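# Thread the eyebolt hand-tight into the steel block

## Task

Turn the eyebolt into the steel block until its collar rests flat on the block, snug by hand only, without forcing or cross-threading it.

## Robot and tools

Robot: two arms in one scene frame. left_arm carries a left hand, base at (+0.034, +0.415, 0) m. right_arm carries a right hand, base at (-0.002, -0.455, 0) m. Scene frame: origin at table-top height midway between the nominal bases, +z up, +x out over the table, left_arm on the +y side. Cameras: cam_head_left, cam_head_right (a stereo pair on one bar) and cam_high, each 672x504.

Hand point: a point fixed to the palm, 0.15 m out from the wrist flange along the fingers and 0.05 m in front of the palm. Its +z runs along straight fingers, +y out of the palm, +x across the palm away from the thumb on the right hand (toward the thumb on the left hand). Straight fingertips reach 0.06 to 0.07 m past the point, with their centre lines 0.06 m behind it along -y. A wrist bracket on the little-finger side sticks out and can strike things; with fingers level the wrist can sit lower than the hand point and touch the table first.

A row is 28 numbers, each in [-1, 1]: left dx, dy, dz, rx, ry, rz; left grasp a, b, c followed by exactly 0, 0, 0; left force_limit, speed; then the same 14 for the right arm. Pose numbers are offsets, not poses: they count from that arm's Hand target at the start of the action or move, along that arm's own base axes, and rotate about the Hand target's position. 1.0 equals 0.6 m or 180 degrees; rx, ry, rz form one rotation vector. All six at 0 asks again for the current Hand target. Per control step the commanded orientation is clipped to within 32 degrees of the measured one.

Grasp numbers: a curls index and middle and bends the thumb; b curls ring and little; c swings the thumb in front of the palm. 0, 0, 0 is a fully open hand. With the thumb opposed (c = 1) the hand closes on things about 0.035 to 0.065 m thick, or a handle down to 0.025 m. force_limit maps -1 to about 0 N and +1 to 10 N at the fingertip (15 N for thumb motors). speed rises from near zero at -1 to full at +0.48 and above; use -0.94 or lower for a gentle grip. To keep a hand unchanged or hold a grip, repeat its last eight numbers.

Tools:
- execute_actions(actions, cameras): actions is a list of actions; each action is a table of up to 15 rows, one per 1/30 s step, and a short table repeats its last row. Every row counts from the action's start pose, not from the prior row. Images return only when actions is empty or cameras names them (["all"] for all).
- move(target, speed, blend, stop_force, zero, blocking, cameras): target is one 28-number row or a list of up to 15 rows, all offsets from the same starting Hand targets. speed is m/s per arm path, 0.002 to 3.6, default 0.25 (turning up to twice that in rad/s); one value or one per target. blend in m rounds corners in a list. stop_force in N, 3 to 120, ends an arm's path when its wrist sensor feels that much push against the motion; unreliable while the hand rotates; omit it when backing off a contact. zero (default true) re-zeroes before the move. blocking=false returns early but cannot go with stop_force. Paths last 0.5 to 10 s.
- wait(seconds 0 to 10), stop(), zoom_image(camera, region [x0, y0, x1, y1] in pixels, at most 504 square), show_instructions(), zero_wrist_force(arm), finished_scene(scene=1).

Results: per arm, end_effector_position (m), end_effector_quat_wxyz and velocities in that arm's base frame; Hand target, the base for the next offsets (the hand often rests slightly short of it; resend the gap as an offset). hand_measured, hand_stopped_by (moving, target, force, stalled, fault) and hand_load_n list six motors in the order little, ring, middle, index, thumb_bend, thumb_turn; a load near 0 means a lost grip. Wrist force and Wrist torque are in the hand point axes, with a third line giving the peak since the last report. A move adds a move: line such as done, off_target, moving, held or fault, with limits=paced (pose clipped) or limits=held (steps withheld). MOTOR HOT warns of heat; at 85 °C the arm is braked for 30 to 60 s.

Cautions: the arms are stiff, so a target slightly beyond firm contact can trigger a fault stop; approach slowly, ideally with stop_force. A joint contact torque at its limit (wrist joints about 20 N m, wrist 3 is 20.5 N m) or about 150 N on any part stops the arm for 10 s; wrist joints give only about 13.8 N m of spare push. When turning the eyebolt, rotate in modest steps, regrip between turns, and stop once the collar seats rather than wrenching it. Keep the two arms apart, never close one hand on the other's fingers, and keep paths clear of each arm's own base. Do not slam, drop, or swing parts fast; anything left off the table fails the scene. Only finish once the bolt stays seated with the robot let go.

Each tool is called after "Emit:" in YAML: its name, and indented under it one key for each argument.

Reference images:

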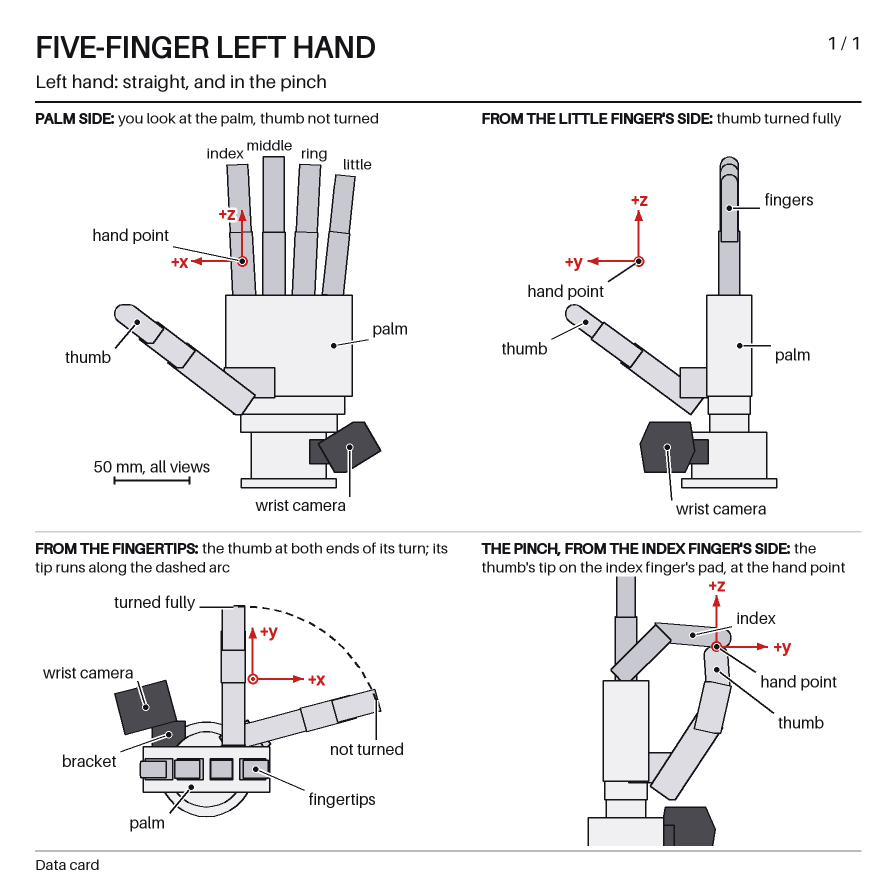

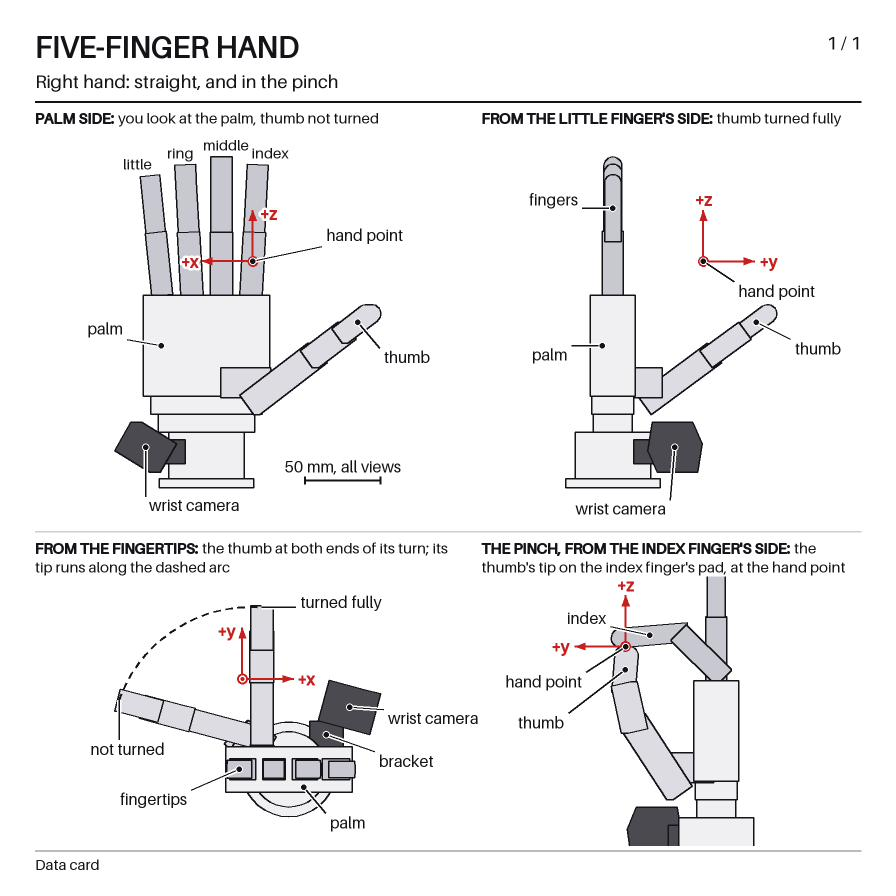

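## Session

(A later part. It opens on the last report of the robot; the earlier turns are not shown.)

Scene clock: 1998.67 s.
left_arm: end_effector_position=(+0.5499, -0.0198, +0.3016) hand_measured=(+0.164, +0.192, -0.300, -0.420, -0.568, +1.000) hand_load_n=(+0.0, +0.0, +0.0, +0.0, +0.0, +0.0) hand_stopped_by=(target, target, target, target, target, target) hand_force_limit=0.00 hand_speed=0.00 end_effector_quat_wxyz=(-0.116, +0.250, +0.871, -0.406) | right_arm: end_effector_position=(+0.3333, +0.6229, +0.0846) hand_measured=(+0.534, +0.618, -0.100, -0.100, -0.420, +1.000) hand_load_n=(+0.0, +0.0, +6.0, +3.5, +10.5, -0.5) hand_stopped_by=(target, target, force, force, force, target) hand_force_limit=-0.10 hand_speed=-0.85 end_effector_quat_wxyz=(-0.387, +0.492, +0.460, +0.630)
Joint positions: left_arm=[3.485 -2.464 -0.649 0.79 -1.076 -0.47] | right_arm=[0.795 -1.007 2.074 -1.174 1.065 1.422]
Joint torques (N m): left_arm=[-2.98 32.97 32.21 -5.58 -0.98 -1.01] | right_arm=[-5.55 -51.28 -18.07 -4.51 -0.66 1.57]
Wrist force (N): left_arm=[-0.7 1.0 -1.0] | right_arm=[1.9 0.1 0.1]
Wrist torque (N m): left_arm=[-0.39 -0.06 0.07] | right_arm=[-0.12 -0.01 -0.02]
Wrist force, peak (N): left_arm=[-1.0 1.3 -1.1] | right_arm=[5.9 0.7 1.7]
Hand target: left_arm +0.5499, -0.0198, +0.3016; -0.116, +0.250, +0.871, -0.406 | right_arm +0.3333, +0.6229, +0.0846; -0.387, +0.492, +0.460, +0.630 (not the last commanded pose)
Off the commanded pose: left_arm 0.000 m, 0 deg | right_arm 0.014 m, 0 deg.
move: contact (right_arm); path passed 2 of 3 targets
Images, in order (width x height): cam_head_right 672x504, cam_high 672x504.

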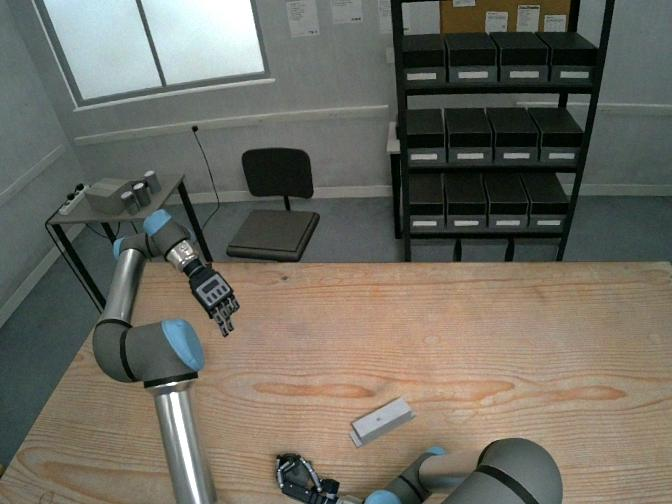

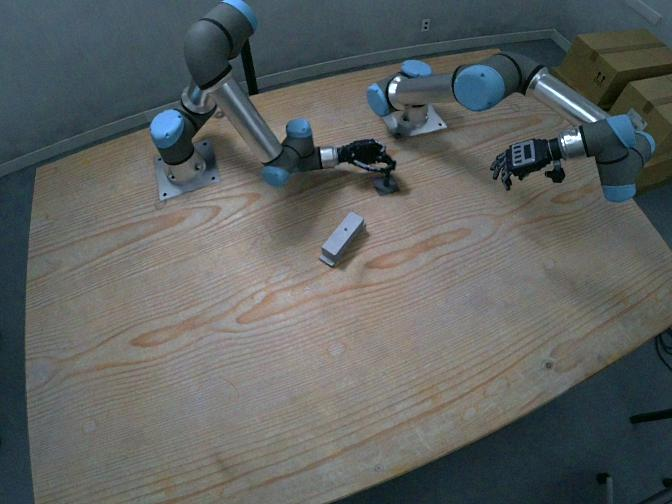

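Emit:
move:
  target:
    - [0,0,0,0,0,0, 0.35,0.6,1,0,0,0, 0.0,0, 0,0,0.003,0,0,0, 0.66,0.8,1,0,0,0, -0.1,-0.85]
    - [0,0,0,0,0,0, 0.35,0.6,1,0,0,0, 0.0,0, -0.001,-0.0023,0.003,0,0,0, 0.66,0.8,1,0,0,0, -0.1,-0.85]
    - [0,0,0,0,0,0, 0.35,0.6,1,0,0,0, 0.0,0, -0.001,-0.0023,-0.025,0,0,0, 0.66,0.8,1,0,0,0, -0.1,-0.85]
  speed: 0.02
  stop_force: 3

Scene clock: 2019.13 s.
left_arm: end_effector_position=(+0.5499, -0.0198, +0.3016) hand_measured=(+0.164, +0.192, -0.300, -0.420, -0.568, +1.000) hand_load_n=(+0.0, -0.5, +0.0, +0.0, +0.0, +0.0) hand_stopped_by=(target, target, target, target, target, target) hand_force_limit=0.00 hand_speed=0.00 end_effector_quat_wxyz=(-0.116, +0.250, +0.871, -0.406) | right_arm: end_effector_position=(+0.3326, +0.6214, +0.0845) hand_measured=(+0.534, +0.618, -0.100, -0.100, -0.420, +1.000) hand_load_n=(+0.0, +0.0, +6.5, +3.5, +10.5, +0.5) hand_stopped_by=(target, target, force, force, force, target) hand_force_limit=-0.10 hand_speed=-0.85 end_effector_quat_wxyz=(-0.387, +0.491, +0.460, +0.630)
Joint positions: left_arm=[3.485 -2.464 -0.649 0.79 -1.076 -0.47] | right_arm=[0.794 -1.009 2.079 -1.178 1.064 1.422]
Joint torques (N m): left_arm=[-3.39 34.05 31.32 -5.04 -0.85 -1.14] | right_arm=[-8.78 -32.33 -5.76 -4.61 -0.21 1.73]
Wrist force (N): left_arm=[-0.7 1.1 -1.2] | right_arm=[1.2 -0.3 0.2]
Wrist torque (N m): left_arm=[-0.36 -0.06 0.06] | right_arm=[-0.14 0.02 -0.05]
Wrist force, peak (N): left_arm=[-0.8 1.3 -1.3] | right_arm=[7.0 0.5 1.7]
Hand target: left_arm +0.5499, -0.0198, +0.3016; -0.116, +0.250, +0.871, -0.406 | right_arm +0.3326, +0.6214, +0.0845; -0.387, +0.491, +0.460, +0.630 (not the last commanded pose)
Off the commanded pose: left_arm 0.000 m, 0 deg | right_arm 0.015 m, 0 deg.
move: contact (right_arm); path passed 2 of 3 targets

Emit:
move:
  target: [0,0,0,0,0,0, 0.35,0.6,1,0,0,0, 0.0,0, 0,0,0.025,0,0,0, 0.66,0.8,1,0,0,0, -0.1,-0.85]
  speed: 0.05
  cameras: ["all"]

Emit:
zoom_image:
  camera: "cam_high"
  region: [378, 160, 402, 184]

Emit:
zoom_image:
  camera: "cam_head_right"
  region: [280, 448, 304, 472]

Emit:
zoom_image:
  camera: "cam_head_left"
  region: [294, 448, 324, 478]

Scene clock: 2031.97 s.
left_arm: end_effector_position=(+0.5499, -0.0198, +0.3016) hand_measured=(+0.164, +0.192, -0.300, -0.420, -0.568, +1.000) hand_load_n=(+0.0, +0.0, +0.0, +0.5, +0.0, +0.0) hand_stopped_by=(target, target, target, target, target, target) hand_force_limit=0.00 hand_speed=0.00 end_effector_quat_wxyz=(-0.116, +0.250, +0.871, -0.406) | right_arm: end_effector_position=(+0.3326, +0.6214, +0.0997) hand_measured=(+0.534, +0.618, -0.100, -0.100, -0.420, +1.000) hand_load_n=(+0.0, +0.0, +6.0, +4.0, +10.0, +1.5) hand_stopped_by=(target, target, force, force, force, target) hand_force_limit=-0.10 hand_speed=-0.85 end_effector_quat_wxyz=(-0.387, +0.491, +0.460, +0.630) end_effector_velocity=(+0.000, +0.000, -0.002) end_effector_angular_velocity=(+0.001, -0.001, +0.000)
Joint positions: left_arm=[3.485 -2.464 -0.649 0.79 -1.076 -0.47] | right_arm=[0.794 -1.044 2.076 -1.14 1.064 1.422]
Joint velocities: left_arm=[within noise] | right_arm=[0 0.006 0 -0.008 0 0]
Joint torques (N m): left_arm=[-3.29 33.21 31.28 -5.5 -0.75 -1.17] | right_arm=[-8.17 -22.66 -16.36 -5.04 0.05 0.84]
Wrist force (N): left_arm=[-0.6 1.1 -1.0] | right_arm=[-0.2 -0.8 0.3]
Wrist torque (N m): left_arm=[-0.37 -0.07 0.07] | right_arm=[-0.15 0.05 -0.07]
Wrist force, peak (N): left_arm=[-0.7 1.2 -1.4] | right_arm=[1.5 -0.2 0.2]
Hand target: left_arm +0.5499, -0.0198, +0.3016; -0.116, +0.250, +0.871, -0.406 | right_arm +0.3326, +0.6214, +0.0995; -0.387, +0.491, +0.460, +0.630
Off the commanded pose: left_arm 0.000 m, 0 deg | right_arm 0.000 m, 0 deg.
move: done

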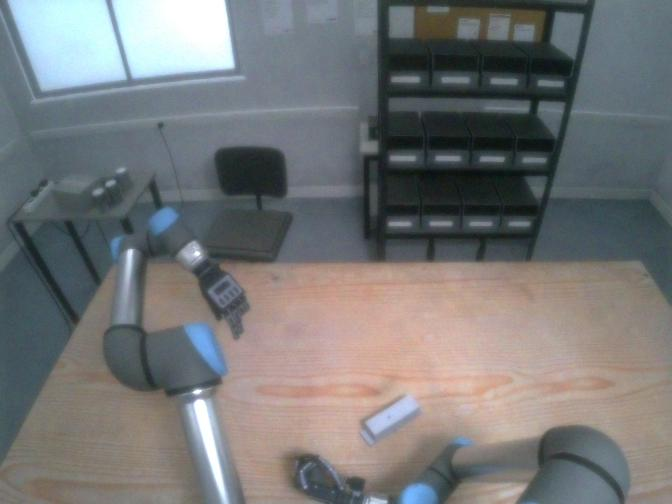

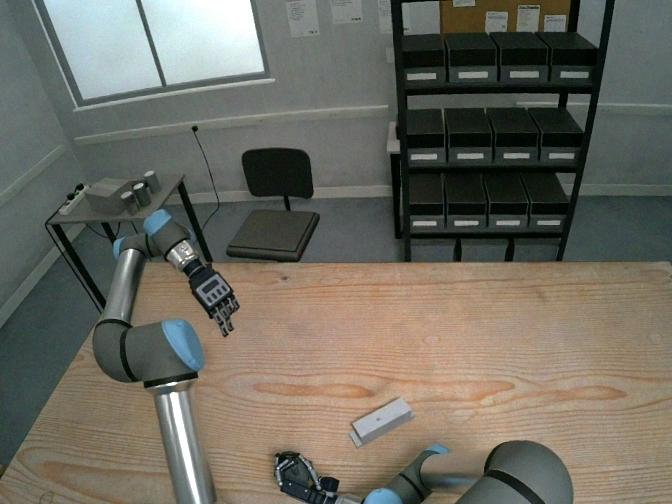

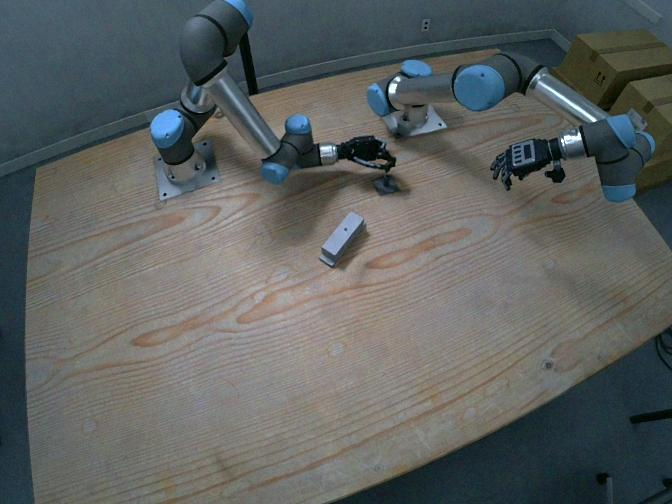

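Scaled by 21.000 from the camera's 672x504 image, which has a finer 960x720 frame.

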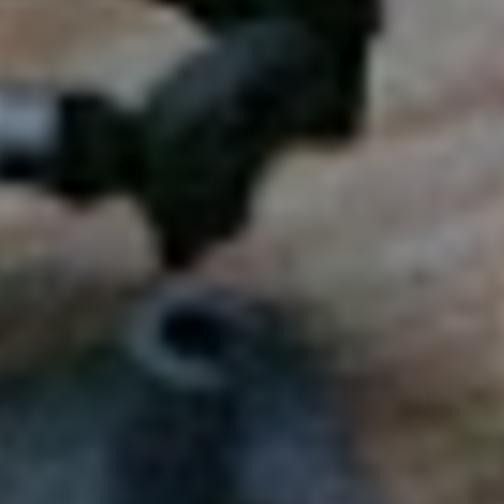

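Scaled by 21.000 from the camera's 672x504 image, which has a finer 960x720 frame.

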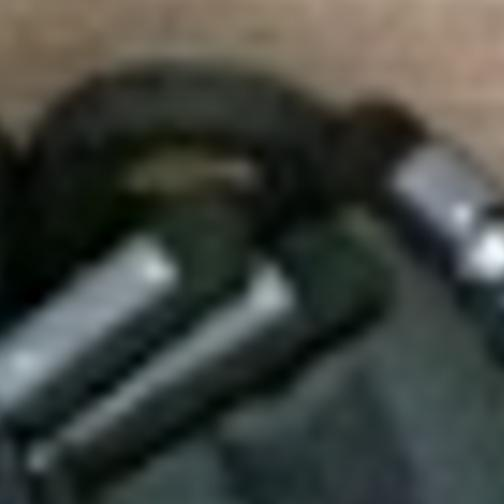

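Scaled by 16.800 from the camera's 672x504 image, which has a finer 960x720 frame.

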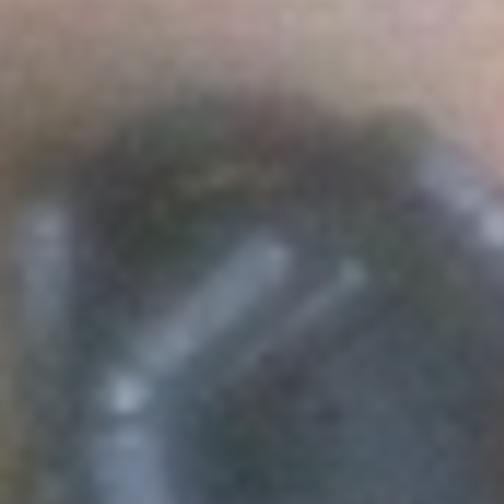

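Emit:
move:
  target:
    - [0,0,0,0,0,0, 0.35,0.6,1,0,0,0, 0.0,0, 0.005,0.0053,0,0,0,0, 0.66,0.8,1,0,0,0, -0.1,-0.85]
    - [0,0,0,0,0,0, 0.35,0.6,1,0,0,0, 0.0,0, 0.005,0.0053,-0.045,0,0,0, 0.66,0.8,1,0,0,0, -0.1,-0.85]
  speed: 0.02
  stop_force: 3
  cameras: ["cam_high"]

Emit:
zoom_image:
  camera: "cam_high"
  region: [378, 160, 402, 184]

Scene clock: 2056.50 s.
left_arm: end_effector_position=(+0.5499, -0.0198, +0.3016) hand_measured=(+0.164, +0.192, -0.300, -0.420, -0.568, +1.000) hand_load_n=(+0.0, +0.0, +0.0, +0.0, +0.0, +0.0) hand_stopped_by=(target, target, target, target, target, target) hand_force_limit=0.00 hand_speed=0.00 end_effector_quat_wxyz=(-0.116, +0.250, +0.871, -0.406) | right_arm: end_effector_position=(+0.3356, +0.6246, +0.0725) hand_measured=(+0.534, +0.618, -0.100, -0.100, -0.420, +1.000) hand_load_n=(+0.0, +0.0, +5.5, +3.0, +10.5, +1.0) hand_stopped_by=(target, target, force, force, force, target) hand_force_limit=-0.10 hand_speed=-0.85 end_effector_quat_wxyz=(-0.387, +0.491, +0.460, +0.630)
Joint positions: left_arm=[3.485 -2.464 -0.649 0.79 -1.076 -0.47] | right_arm=[0.794 -0.975 2.067 -1.2 1.064 1.422]
Joint torques (N m): left_arm=[-5.2 34.38 32.21 -5.46 -1.07 -0.95] | right_arm=[10.24 -54.54 -8.23 0.49 -0.51 1.42]
Wrist force (N): left_arm=[-1.0 1.2 -1.0] | right_arm=[-0.4 -0.2 -0.9]
Wrist torque (N m): left_arm=[-0.36 0.00 0.04] | right_arm=[-0.14 -0.04 -0.05]
Wrist force, peak (N): left_arm=[-1.0 1.4 -1.2] | right_arm=[1.2 0.1 -0.6]
Hand target: left_arm +0.5499, -0.0198, +0.3016; -0.116, +0.250, +0.871, -0.406 | right_arm +0.3356, +0.6246, +0.0725; -0.387, +0.491, +0.460, +0.630
Off the commanded pose: left_arm 0.000 m, 0 deg | right_arm 0.000 m, 0 deg.
move: done
Images, in order (width x height): cam_high 672x504.

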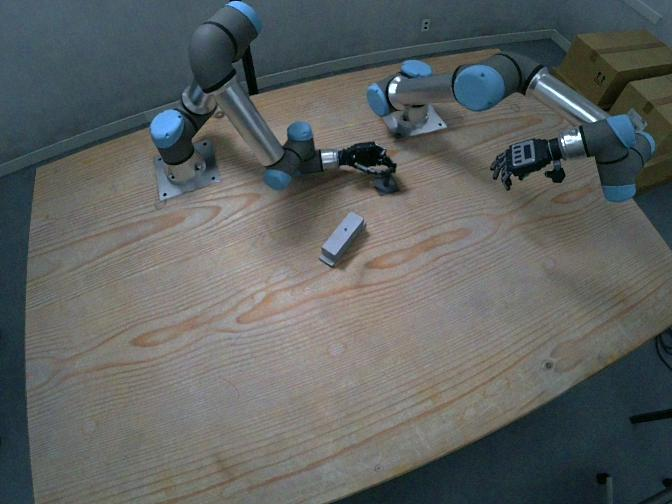

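Scaled by 21.000 from the camera's 672x504 image, which has a finer 960x720 frame.

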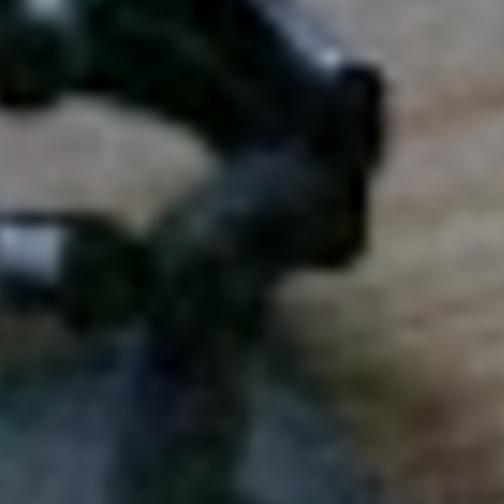

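Emit:
move:
  target: [0,0,0,0,0,0, 0.35,0.6,1,0,0,0, 0.0,0, 0,0,0,0,0,0, 0.3,0.5,1,0,0,0, -0.1,-0.6]
  cameras: ["cam_high"]

Emit:
zoom_image:
  camera: "cam_high"
  region: [373, 155, 403, 185]

Scene clock: 2072.57 s.
left_arm: end_effector_position=(+0.5499, -0.0198, +0.3016) hand_measured=(+0.164, +0.192, -0.300, -0.420, -0.568, +1.000) hand_load_n=(+0.0, +0.0, +0.0, +0.0, +0.0, +0.0) hand_stopped_by=(target, target, target, target, target, target) hand_force_limit=0.00 hand_speed=0.00 end_effector_quat_wxyz=(-0.116, +0.250, +0.871, -0.406) | right_arm: end_effector_position=(+0.3356, +0.6246, +0.0725) hand_measured=(-0.030, -0.006, -0.426, -0.500, -0.576, +1.000) hand_load_n=(+0.0, +0.0, +0.0, +0.0, +0.0, +0.0) hand_stopped_by=(target, target, target, target, target, target) hand_force_limit=-0.10 hand_speed=-0.60 end_effector_quat_wxyz=(-0.387, +0.491, +0.460, +0.630)
Joint positions: left_arm=[3.485 -2.464 -0.649 0.79 -1.076 -0.47] | right_arm=[0.794 -0.975 2.067 -1.2 1.064 1.422]
Joint torques (N m): left_arm=[-5.81 34.05 30.65 -5.35 -0.86 -1.08] | right_arm=[10.12 -45.39 -15.4 -2.03 -0.79 1.44]
Wrist force (N): left_arm=[-0.6 0.8 -1.1] | right_arm=[0.8 -0.4 0.1]
Wrist torque (N m): left_arm=[-0.41 -0.07 0.08] | right_arm=[-0.12 0.01 -0.05]
Wrist force, peak (N): left_arm=[-0.7 1.0 -1.6] | right_arm=[-0.9 -0.4 -1.0]
Hand target: left_arm +0.5499, -0.0198, +0.3016; -0.116, +0.250, +0.871, -0.406 | right_arm +0.3356, +0.6246, +0.0725; -0.387, +0.491, +0.460, +0.630
Off the commanded pose: left_arm 0.000 m, 0 deg | right_arm 0.000 m, 0 deg.
move: done
Images, in order (width x height): cam_high 672x504.

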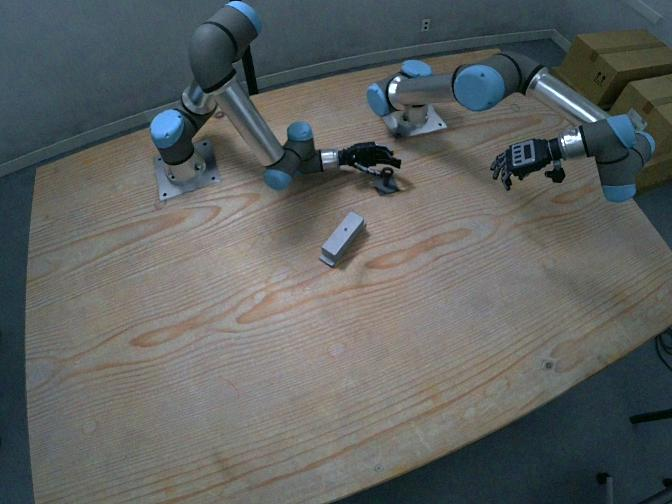

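Scaled by 16.800 from the camera's 672x504 image, which has a finer 960x720 frame.

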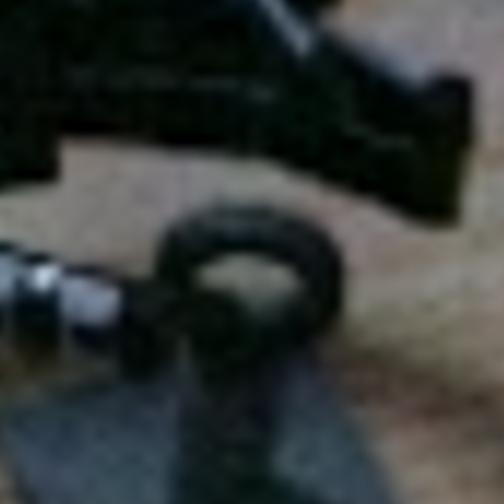

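Emit:
move:
  target:
    - [0,0,0,0,0,0, 0.35,0.6,1,0,0,0, 0.0,0, -0.1667,-0.0267,0,0,0,0, 0.3,0.5,1,0,0,0, -0.1,-0.6]
    - [0,0,0,0,0,0, 0.35,0.6,1,0,0,0, 0.0,0, -0.1593,-0.1077,0.2958,0.3043,0.4857,-0.4266, 0.3,0.5,1,0,0,0, -0.1,-0.6]
  speed: [0.08, 0.3]
  cameras: ["all"]

Emit:
zoom_image:
  camera: "cam_head_right"
  region: [260, 430, 330, 500]

Emit:
zoom_image:
  camera: "cam_high"
  region: [365, 150, 405, 190]

Scene clock: 2256.30 s.
left_arm: end_effector_position=(+0.5499, -0.0198, +0.3016) hand_measured=(+0.164, +0.192, -0.300, -0.420, -0.568, +1.000) hand_load_n=(+0.0, +0.0, +0.0, +0.0, +0.0, +0.0) hand_stopped_by=(target, target, target, target, target, target) hand_force_limit=0.00 hand_speed=0.00 end_effector_quat_wxyz=(-0.116, +0.250, +0.871, -0.406) | right_arm: end_effector_position=(+0.2402, +0.5600, +0.2498) hand_measured=(-0.030, -0.006, -0.426, -0.500, -0.576, +1.000) hand_load_n=(+0.0, +0.0, +0.0, +0.0, +0.0, +0.0) hand_stopped_by=(target, target, target, target, target, target) hand_force_limit=-0.10 hand_speed=-0.60 end_effector_quat_wxyz=(-0.299, +0.698, -0.544, +0.357) end_effector_velocity=(+0.000, +0.000, +0.001) end_effector_angular_velocity=(+0.004, +0.001, -0.002)
Joint positions: left_arm=[3.485 -2.464 -0.649 0.79 -1.076 -0.47] | right_arm=[1.189 -1.028 1.105 0.961 2.425 3.838]
Joint velocities: left_arm=[within noise] | right_arm=[0 -0.001 0 0.001 -0.001 0.005]
Joint torques (N m): left_arm=[-7.59 34.84 31.23 -5.16 -0.87 -1.2] | right_arm=[10.57 -61.78 -15.29 3.93 0.07 1.57]
Wrist force (N): left_arm=[-0.8 1.1 -1.0] | right_arm=[-0.2 -0.4 0.3]
Wrist torque (N m): left_arm=[-0.37 -0.03 0.05] | right_arm=[-0.10 0.01 -0.08]
Wrist force, peak (N): left_arm=[-1.0 1.0 -1.5] | right_arm=[-0.1 1.9 0.1]
Hand target: left_arm +0.5499, -0.0198, +0.3016; -0.116, +0.250, +0.871, -0.406 | right_arm +0.2401, +0.5600, +0.2500; -0.299, +0.698, -0.544, +0.357
Off the commanded pose: left_arm 0.000 m, 0 deg | right_arm 0.000 m, 0 deg.
move: done

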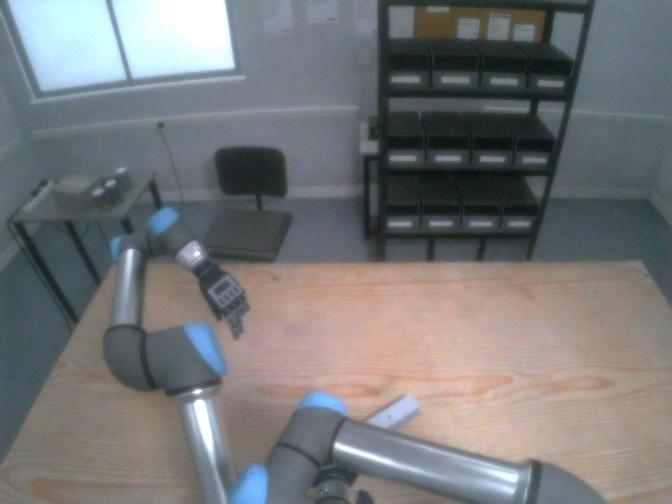

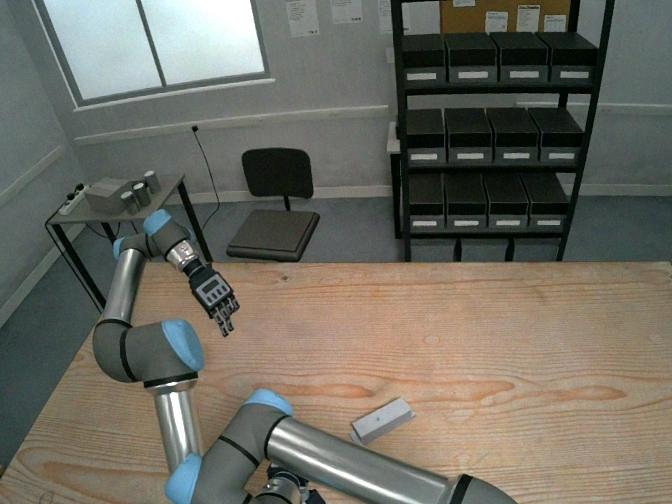

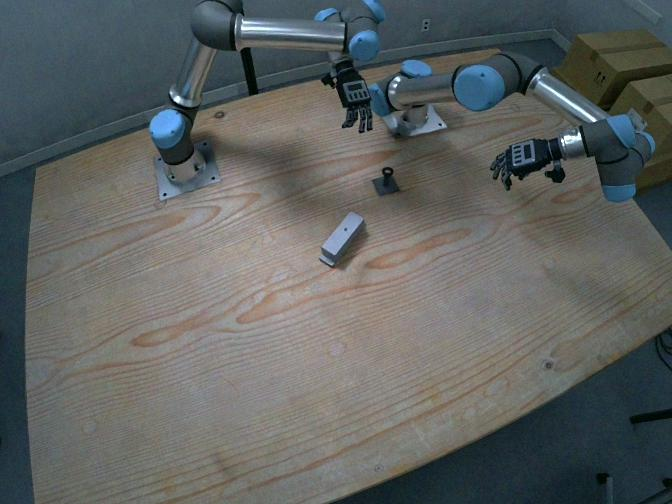

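Scaled by 7.200 from the camera's 672x504 image, which has a finer 960x720 frame.

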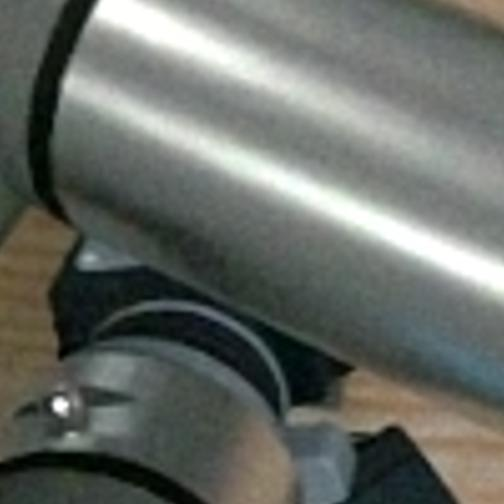

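Scaled by 12.600 from the camera's 672x504 image, which has a finer 960x720 frame.

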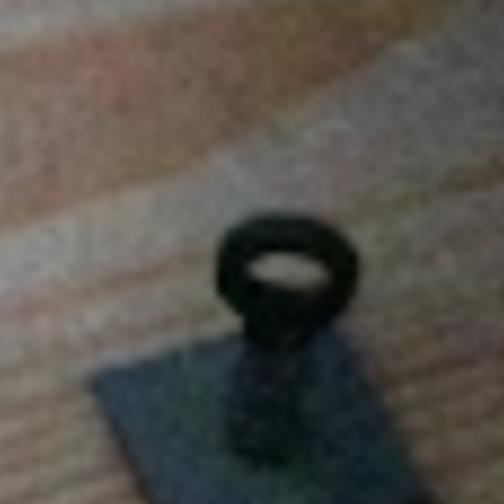

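Emit:
move:
  target:
    - [0,0,0,0,0,0, 0.35,0.6,1,0,0,0, 0.0,0, 0.05,0.04,0,-0.55,-0.0196,0.3766, 0.4,1,0.97,0,0,0, -0.1,0]
    - [0,0,0,0,0,0, 0.35,0.6,1,0,0,0, 0.0,0, 0.11,0.085,0,0.55,0.0196,-0.3766, 0.4,1,0.97,0,0,0, -0.1,0]
    - [0,0,0,0,0,0, 0.35,0.6,1,0,0,0, 0.0,0, 0.1798,0.1348,-0.1,0,0,0, 0.4,1,0.97,0,0,0, -0.1,0]
  speed: 0.8
  blend: 0.02
  cameras: ["all"]

Emit:
zoom_image:
  camera: "cam_high"
  region: [355, 130, 415, 190]

Emit:
zoom_image:
  camera: "cam_head_right"
  region: [260, 430, 330, 500]

Scene clock: 2287.77 s.
left_arm: end_effector_position=(+0.5499, -0.0198, +0.3016) hand_measured=(+0.164, +0.192, -0.300, -0.420, -0.568, +1.000) hand_load_n=(+0.0, +0.0, +0.0, +0.0, +0.0, +0.0) hand_stopped_by=(target, target, target, target, target, target) hand_force_limit=0.00 hand_speed=0.00 end_effector_quat_wxyz=(-0.116, +0.250, +0.871, -0.406) | right_arm: end_effector_position=(+0.3479, +0.6409, +0.1898) hand_measured=(+0.960, +0.960, -0.096, -0.400, -0.660, +0.940) hand_load_n=(+0.0, +0.0, +0.0, +0.0, +0.0, +0.0) hand_stopped_by=(target, target, target, target, target, target) hand_force_limit=-0.10 hand_speed=0.00 end_effector_quat_wxyz=(-0.299, +0.698, -0.544, +0.357) end_effector_velocity=(+0.000, -0.001, +0.001) end_effector_angular_velocity=(-0.004, -0.001, +0.002)
Joint positions: left_arm=[3.485 -2.464 -0.649 0.79 -1.076 -0.47] | right_arm=[1.079 -0.728 0.73 0.937 2.364 -2.581]
Joint velocities: left_arm=[within noise] | right_arm=[0 -0.002 0 0.001 0.001 -0.005]
Joint torques (N m): left_arm=[-8.51 33.2 31.02 -5.34 -0.84 -1.11] | right_arm=[2.94 -73.54 -18.22 -1.82 0.33 -1.63]
Wrist force (N): left_arm=[-0.4 1.0 -1.1] | right_arm=[0.1 -0.6 0.6]
Wrist torque (N m): left_arm=[-0.38 -0.10 0.08] | right_arm=[-0.13 -0.05 0.09]
Wrist force, peak (N): left_arm=[-0.8 1.1 -1.4] | right_arm=[1.0 -1.2 -1.1]
Hand target: left_arm +0.5499, -0.0198, +0.3016; -0.116, +0.250, +0.871, -0.406 | right_arm +0.3479, +0.6409, +0.1900; -0.299, +0.698, -0.544, +0.357
Off the commanded pose: left_arm 0.000 m, 0 deg | right_arm 0.000 m, 0 deg.
move: done

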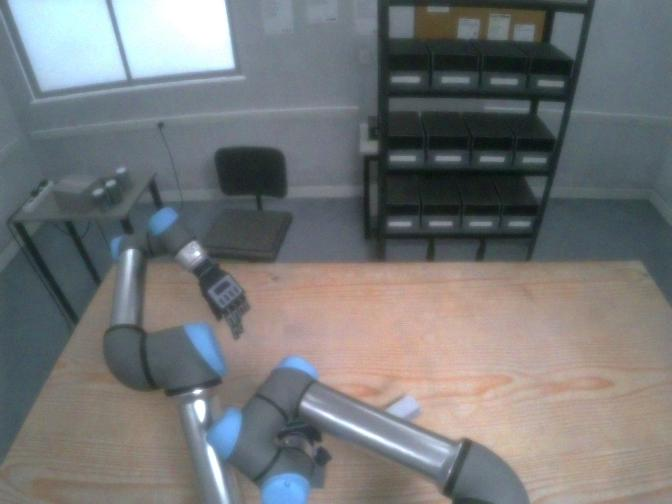

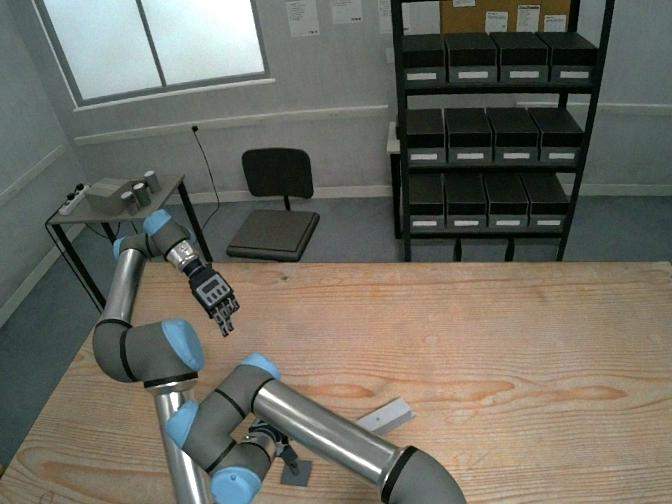

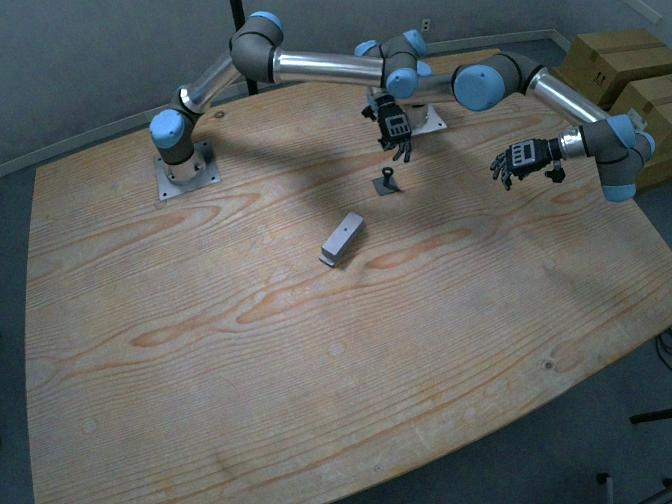

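Scaled by 8.400 from the camera's 672x504 image, which has a finer 960x720 frame.

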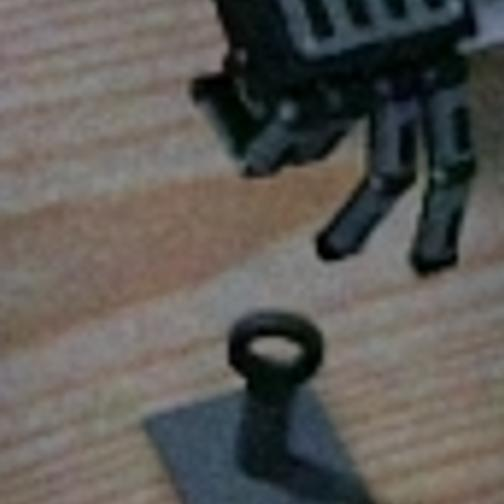

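Scaled by 7.200 from the camera's 672x504 image, which has a finer 960x720 frame.

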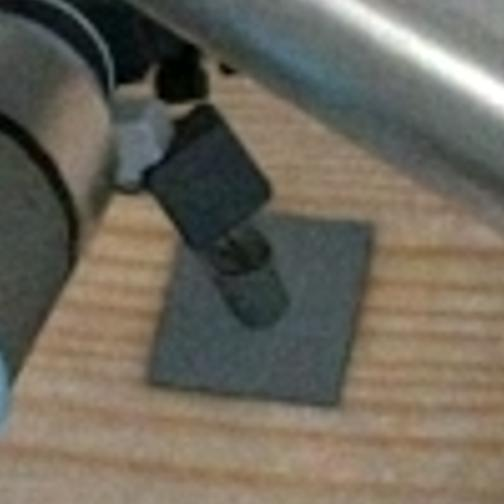

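Emit:
execute_actions:
  actions: []

Scene clock: 2391.00 s.
left_arm: end_effector_position=(+0.5499, -0.0198, +0.3016) hand_measured=(+0.164, +0.192, -0.300, -0.420, -0.568, +1.000) hand_load_n=(+0.0, +0.0, +0.0, +0.0, +0.0, +0.0) hand_stopped_by=(target, target, target, target, target, target) hand_force_limit=0.00 hand_speed=0.00 end_effector_quat_wxyz=(-0.116, +0.250, +0.871, -0.406) | right_arm: end_effector_position=(+0.3479, +0.6409, +0.1900) hand_measured=(+0.960, +0.960, -0.096, -0.400, -0.660, +0.940) hand_load_n=(+0.0, +0.0, +0.0, +0.5, +0.0, +0.0) hand_stopped_by=(target, target, target, target, target, target) hand_force_limit=-0.10 hand_speed=0.00 end_effector_quat_wxyz=(-0.299, +0.698, -0.544, +0.357)
Joint positions: left_arm=[3.485 -2.464 -0.649 0.79 -1.076 -0.47] | right_arm=[1.079 -0.728 0.73 0.937 2.364 -2.581]
Joint velocities: within noise
Joint torques (N m): left_arm=[-7.37 33.01 30.12 -5.43 -0.88 -1.27] | right_arm=[-11.02 -74.21 -25.22 -1.52 0.07 -1.57]
Wrist force (N): left_arm=[-0.5 1.0 -1.2] | right_arm=[0.0 -0.3 0.5]
Wrist torque (N m): left_arm=[-0.37 -0.09 0.07] | right_arm=[-0.08 -0.04 0.09]
Wrist force, peak (N): left_arm=[-0.9 1.2 -1.2] | right_arm=[0.2 -0.6 0.9]
Hand target: left_arm +0.5499, -0.0198, +0.3016; -0.116, +0.250, +0.871, -0.406 | right_arm +0.3479, +0.6409, +0.1900; -0.299, +0.698, -0.544, +0.357
Off the commanded pose: left_arm 0.000 m, 0 deg | right_arm 0.000 m, 0 deg.

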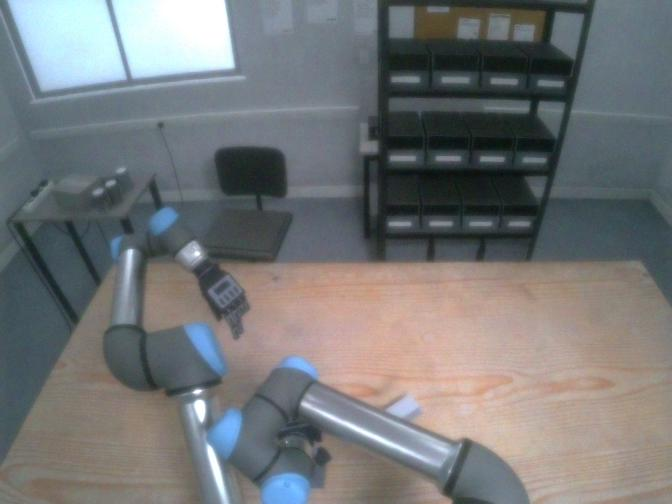

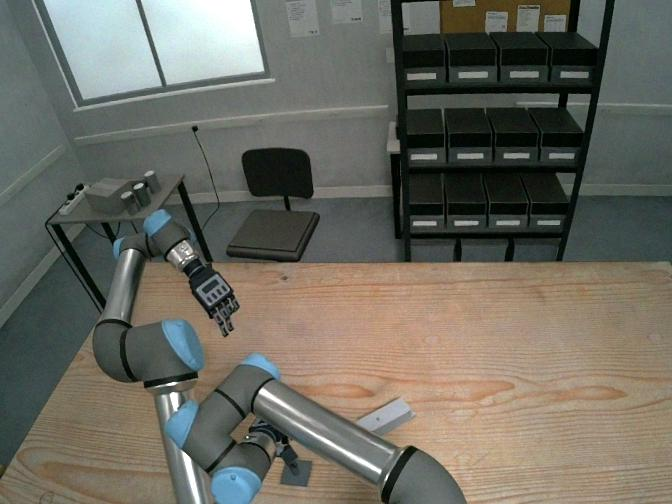

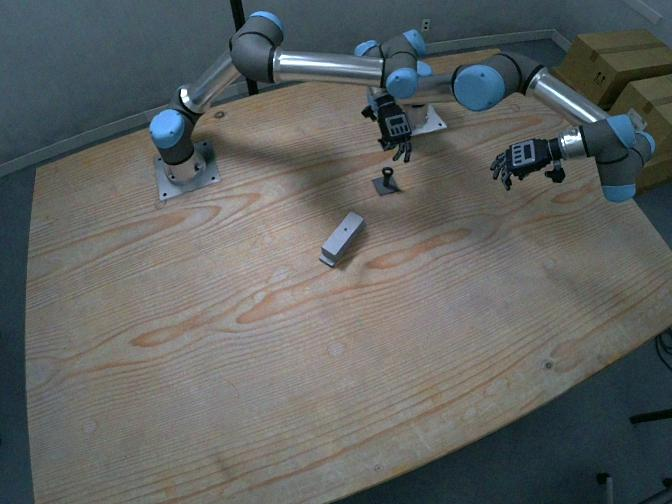

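Emit:
zoom_image:
  camera: "cam_high"
  region: [320, 80, 440, 280]

Emit:
zoom_image:
  camera: "cam_head_right"
  region: [220, 390, 340, 500]

Scaled by 2.520 from the camera's 672x504 image, which has a finer 960x720 frame.

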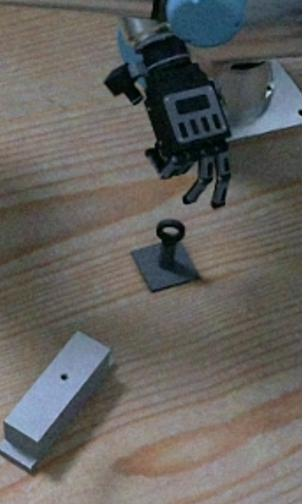

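Scaled by 4.200 from the camera's 672x504 image, which has a finer 960x720 frame.

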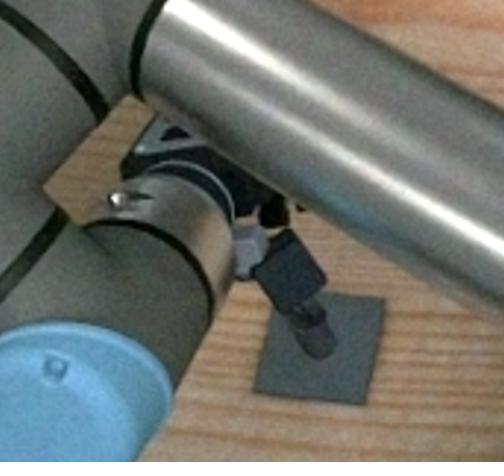

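Emit:
move:
  target: [0,0,0,0,0,0,0.35,0.6,1,0,0,0,0.0,0, 0,0,-0.1,0,0,0,0.4,1,0.97,0,0,0,-0.1,0]
  speed: 0.1
  cameras: ["cam_high","cam_head_right"]

Emit:
zoom_image:
  camera: "cam_high"
  region: [340, 120, 430, 210]

Emit:
zoom_image:
  camera: "cam_head_right"
  region: [240, 410, 330, 500]

Scene clock: 2423.30 s.
left_arm: end_effector_position=(+0.5499, -0.0198, +0.3016) hand_measured=(+0.164, +0.192, -0.300, -0.420, -0.568, +1.000) hand_load_n=(+0.0, +0.0, +0.0, +0.0, +0.0, +0.0) hand_stopped_by=(target, target, target, target, target, target) hand_force_limit=0.00 hand_speed=0.00 end_effector_quat_wxyz=(-0.116, +0.250, +0.871, -0.406) | right_arm: end_effector_position=(+0.3479, +0.6408, +0.1298) hand_measured=(+0.960, +0.960, -0.096, -0.400, -0.660, +0.940) hand_load_n=(+0.0, +0.0, +0.0, +0.5, +0.0, +0.5) hand_stopped_by=(target, target, target, target, target, target) hand_force_limit=-0.10 hand_speed=0.00 end_effector_quat_wxyz=(-0.299, +0.698, -0.544, +0.357)
Joint positions: left_arm=[3.485 -2.464 -0.649 0.79 -1.076 -0.47] | right_arm=[1.079 -0.713 0.857 0.796 2.364 -2.581]
Joint torques (N m): left_arm=[-8.54 34.62 30.06 -5.28 -0.73 -1.23] | right_arm=[-4.51 -74.27 -23.16 2.99 0.11 -0.83]
Wrist force (N): left_arm=[-0.8 0.8 -1.1] | right_arm=[0.3 -0.4 0.4]
Wrist torque (N m): left_arm=[-0.40 -0.04 0.06] | right_arm=[-0.08 -0.10 0.09]
Wrist force, peak (N): left_arm=[-1.0 1.2 -1.3] | right_arm=[0.2 -1.9 -0.2]
Hand target: left_arm +0.5499, -0.0198, +0.3016; -0.116, +0.250, +0.871, -0.406 | right_arm +0.3479, +0.6409, +0.1300; -0.299, +0.698, -0.544, +0.357
Off the commanded pose: left_arm 0.000 m, 0 deg | right_arm 0.000 m, 0 deg.
move: done
Images, in order (width x height): cam_head_right 672x504, cam_high 672x504.

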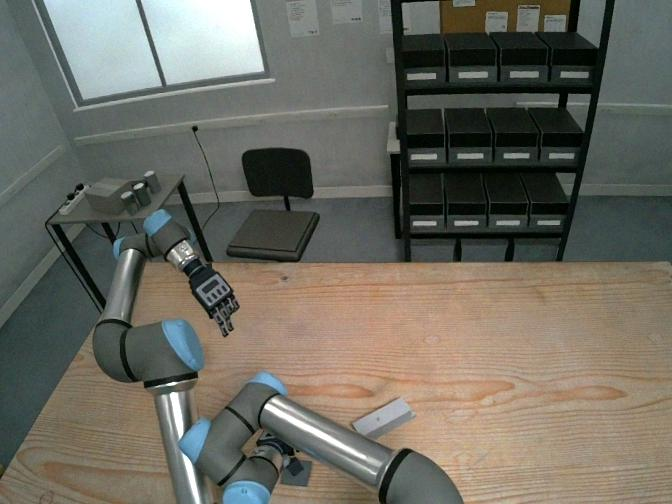

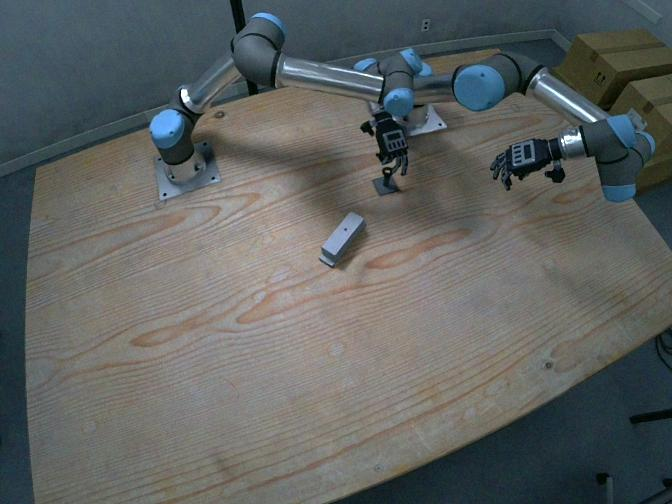

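Scaled by 5.600 from the camera's 672x504 image, which has a finer 960x720 frame.

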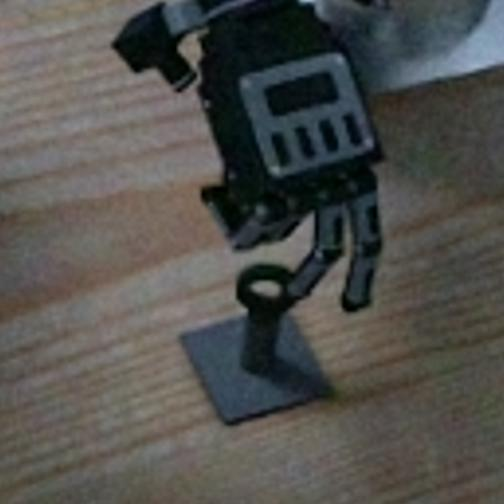

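Scaled by 5.600 from the camera's 672x504 image, which has a finer 960x720 frame.

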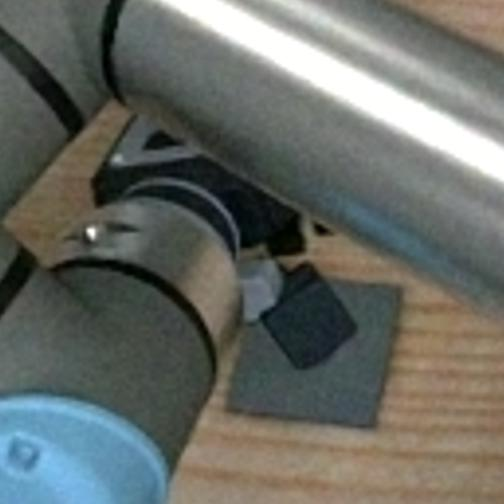

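Emit:
zoom_image:
  camera: "cam_high"
  region: [372, 150, 412, 190]

Scaled by 12.600 from the camera's 672x504 image, which has a finer 960x720 frame.

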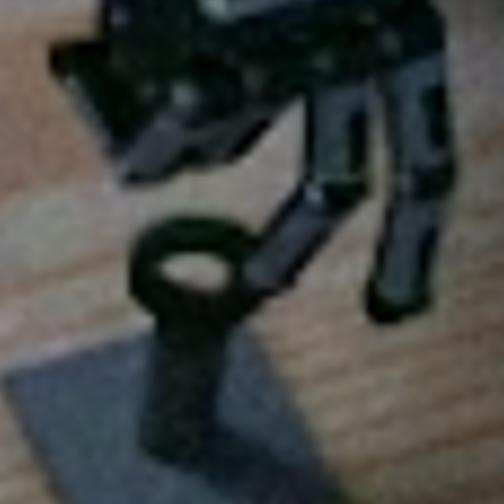

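Emit:
move:
  target: [0,0,0,0,0,0,0.35,0.6,1,0,0,0,0.0,0, 0,-0.0117,-0.02,0,0,0,0.4,1,0.97,0,0,0,-0.1,0]
  speed: 0.05
  cameras: ["cam_high","cam_head_right"]

Emit:
zoom_image:
  camera: "cam_high"
  region: [372, 150, 412, 190]

Scene clock: 2484.63 s.
left_arm: end_effector_position=(+0.5499, -0.0198, +0.3016) hand_measured=(+0.164, +0.192, -0.300, -0.420, -0.568, +1.000) hand_load_n=(+0.0, +0.0, +0.0, +0.0, +0.0, +0.0) hand_stopped_by=(target, target, target, target, target, target) hand_force_limit=0.00 hand_speed=0.00 end_effector_quat_wxyz=(-0.116, +0.250, +0.871, -0.406) | right_arm: end_effector_position=(+0.3480, +0.6339, +0.1181) hand_measured=(+0.960, +0.960, -0.096, -0.400, -0.660, +0.940) hand_load_n=(+0.0, +0.0, +0.0, +0.0, +0.0, +0.0) hand_stopped_by=(target, target, target, target, target, target) hand_force_limit=-0.10 hand_speed=0.00 end_effector_quat_wxyz=(-0.299, +0.698, -0.544, +0.357) end_effector_velocity=(+0.000, +0.000, +0.001) end_effector_angular_velocity=(-0.001, +0.001, +0.000)
Joint positions: left_arm=[3.485 -2.464 -0.649 0.79 -1.076 -0.47] | right_arm=[1.074 -0.729 0.916 0.748 2.36 -2.587]
Joint velocities: left_arm=[within noise] | right_arm=[0 0 -0.004 0.006 -0.001 0.001]
Joint torques (N m): left_arm=[-8.61 33.04 29.98 -5.24 -1.03 -1.24] | right_arm=[-3.29 -52.13 -27.1 4.11 0.3 -0.82]
Wrist force (N): left_arm=[-0.6 1.0 -1.0] | right_arm=[0.2 -0.6 0.7]
Wrist torque (N m): left_arm=[-0.38 -0.07 0.07] | right_arm=[-0.13 -0.08 0.06]
Wrist force, peak (N): left_arm=[-0.7 1.3 -1.4] | right_arm=[0.5 -0.6 0.9]
Hand target: left_arm +0.5499, -0.0198, +0.3016; -0.116, +0.250, +0.871, -0.406 | right_arm +0.3479, +0.6339, +0.1180; -0.299, +0.698, -0.544, +0.357
Off the commanded pose: left_arm 0.000 m, 0 deg | right_arm 0.000 m, 0 deg.
move: done
Images, in order (width x height): cam_head_right 672x504, cam_high 672x504.

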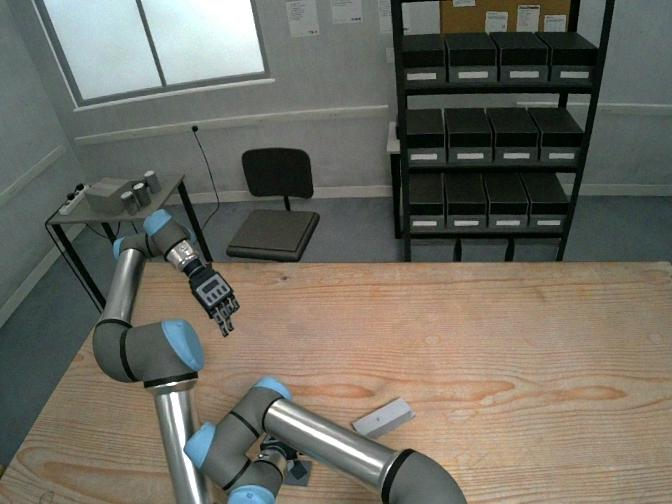

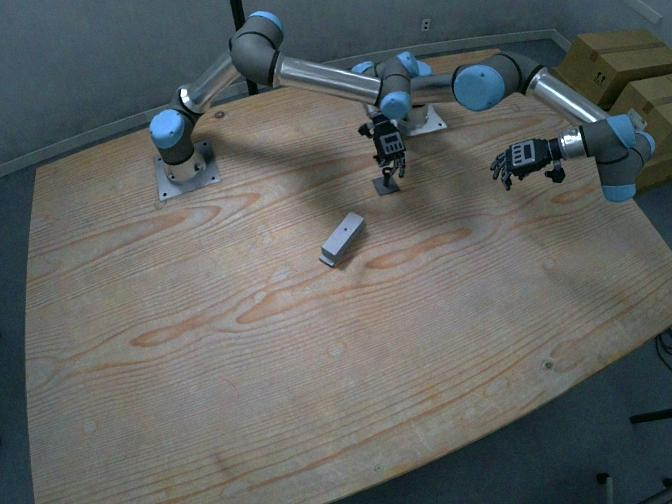

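Scaled by 12.600 from the camera's 672x504 image, which has a finer 960x720 frame.

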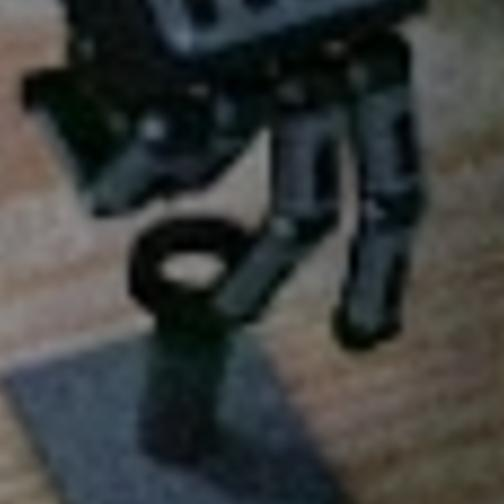

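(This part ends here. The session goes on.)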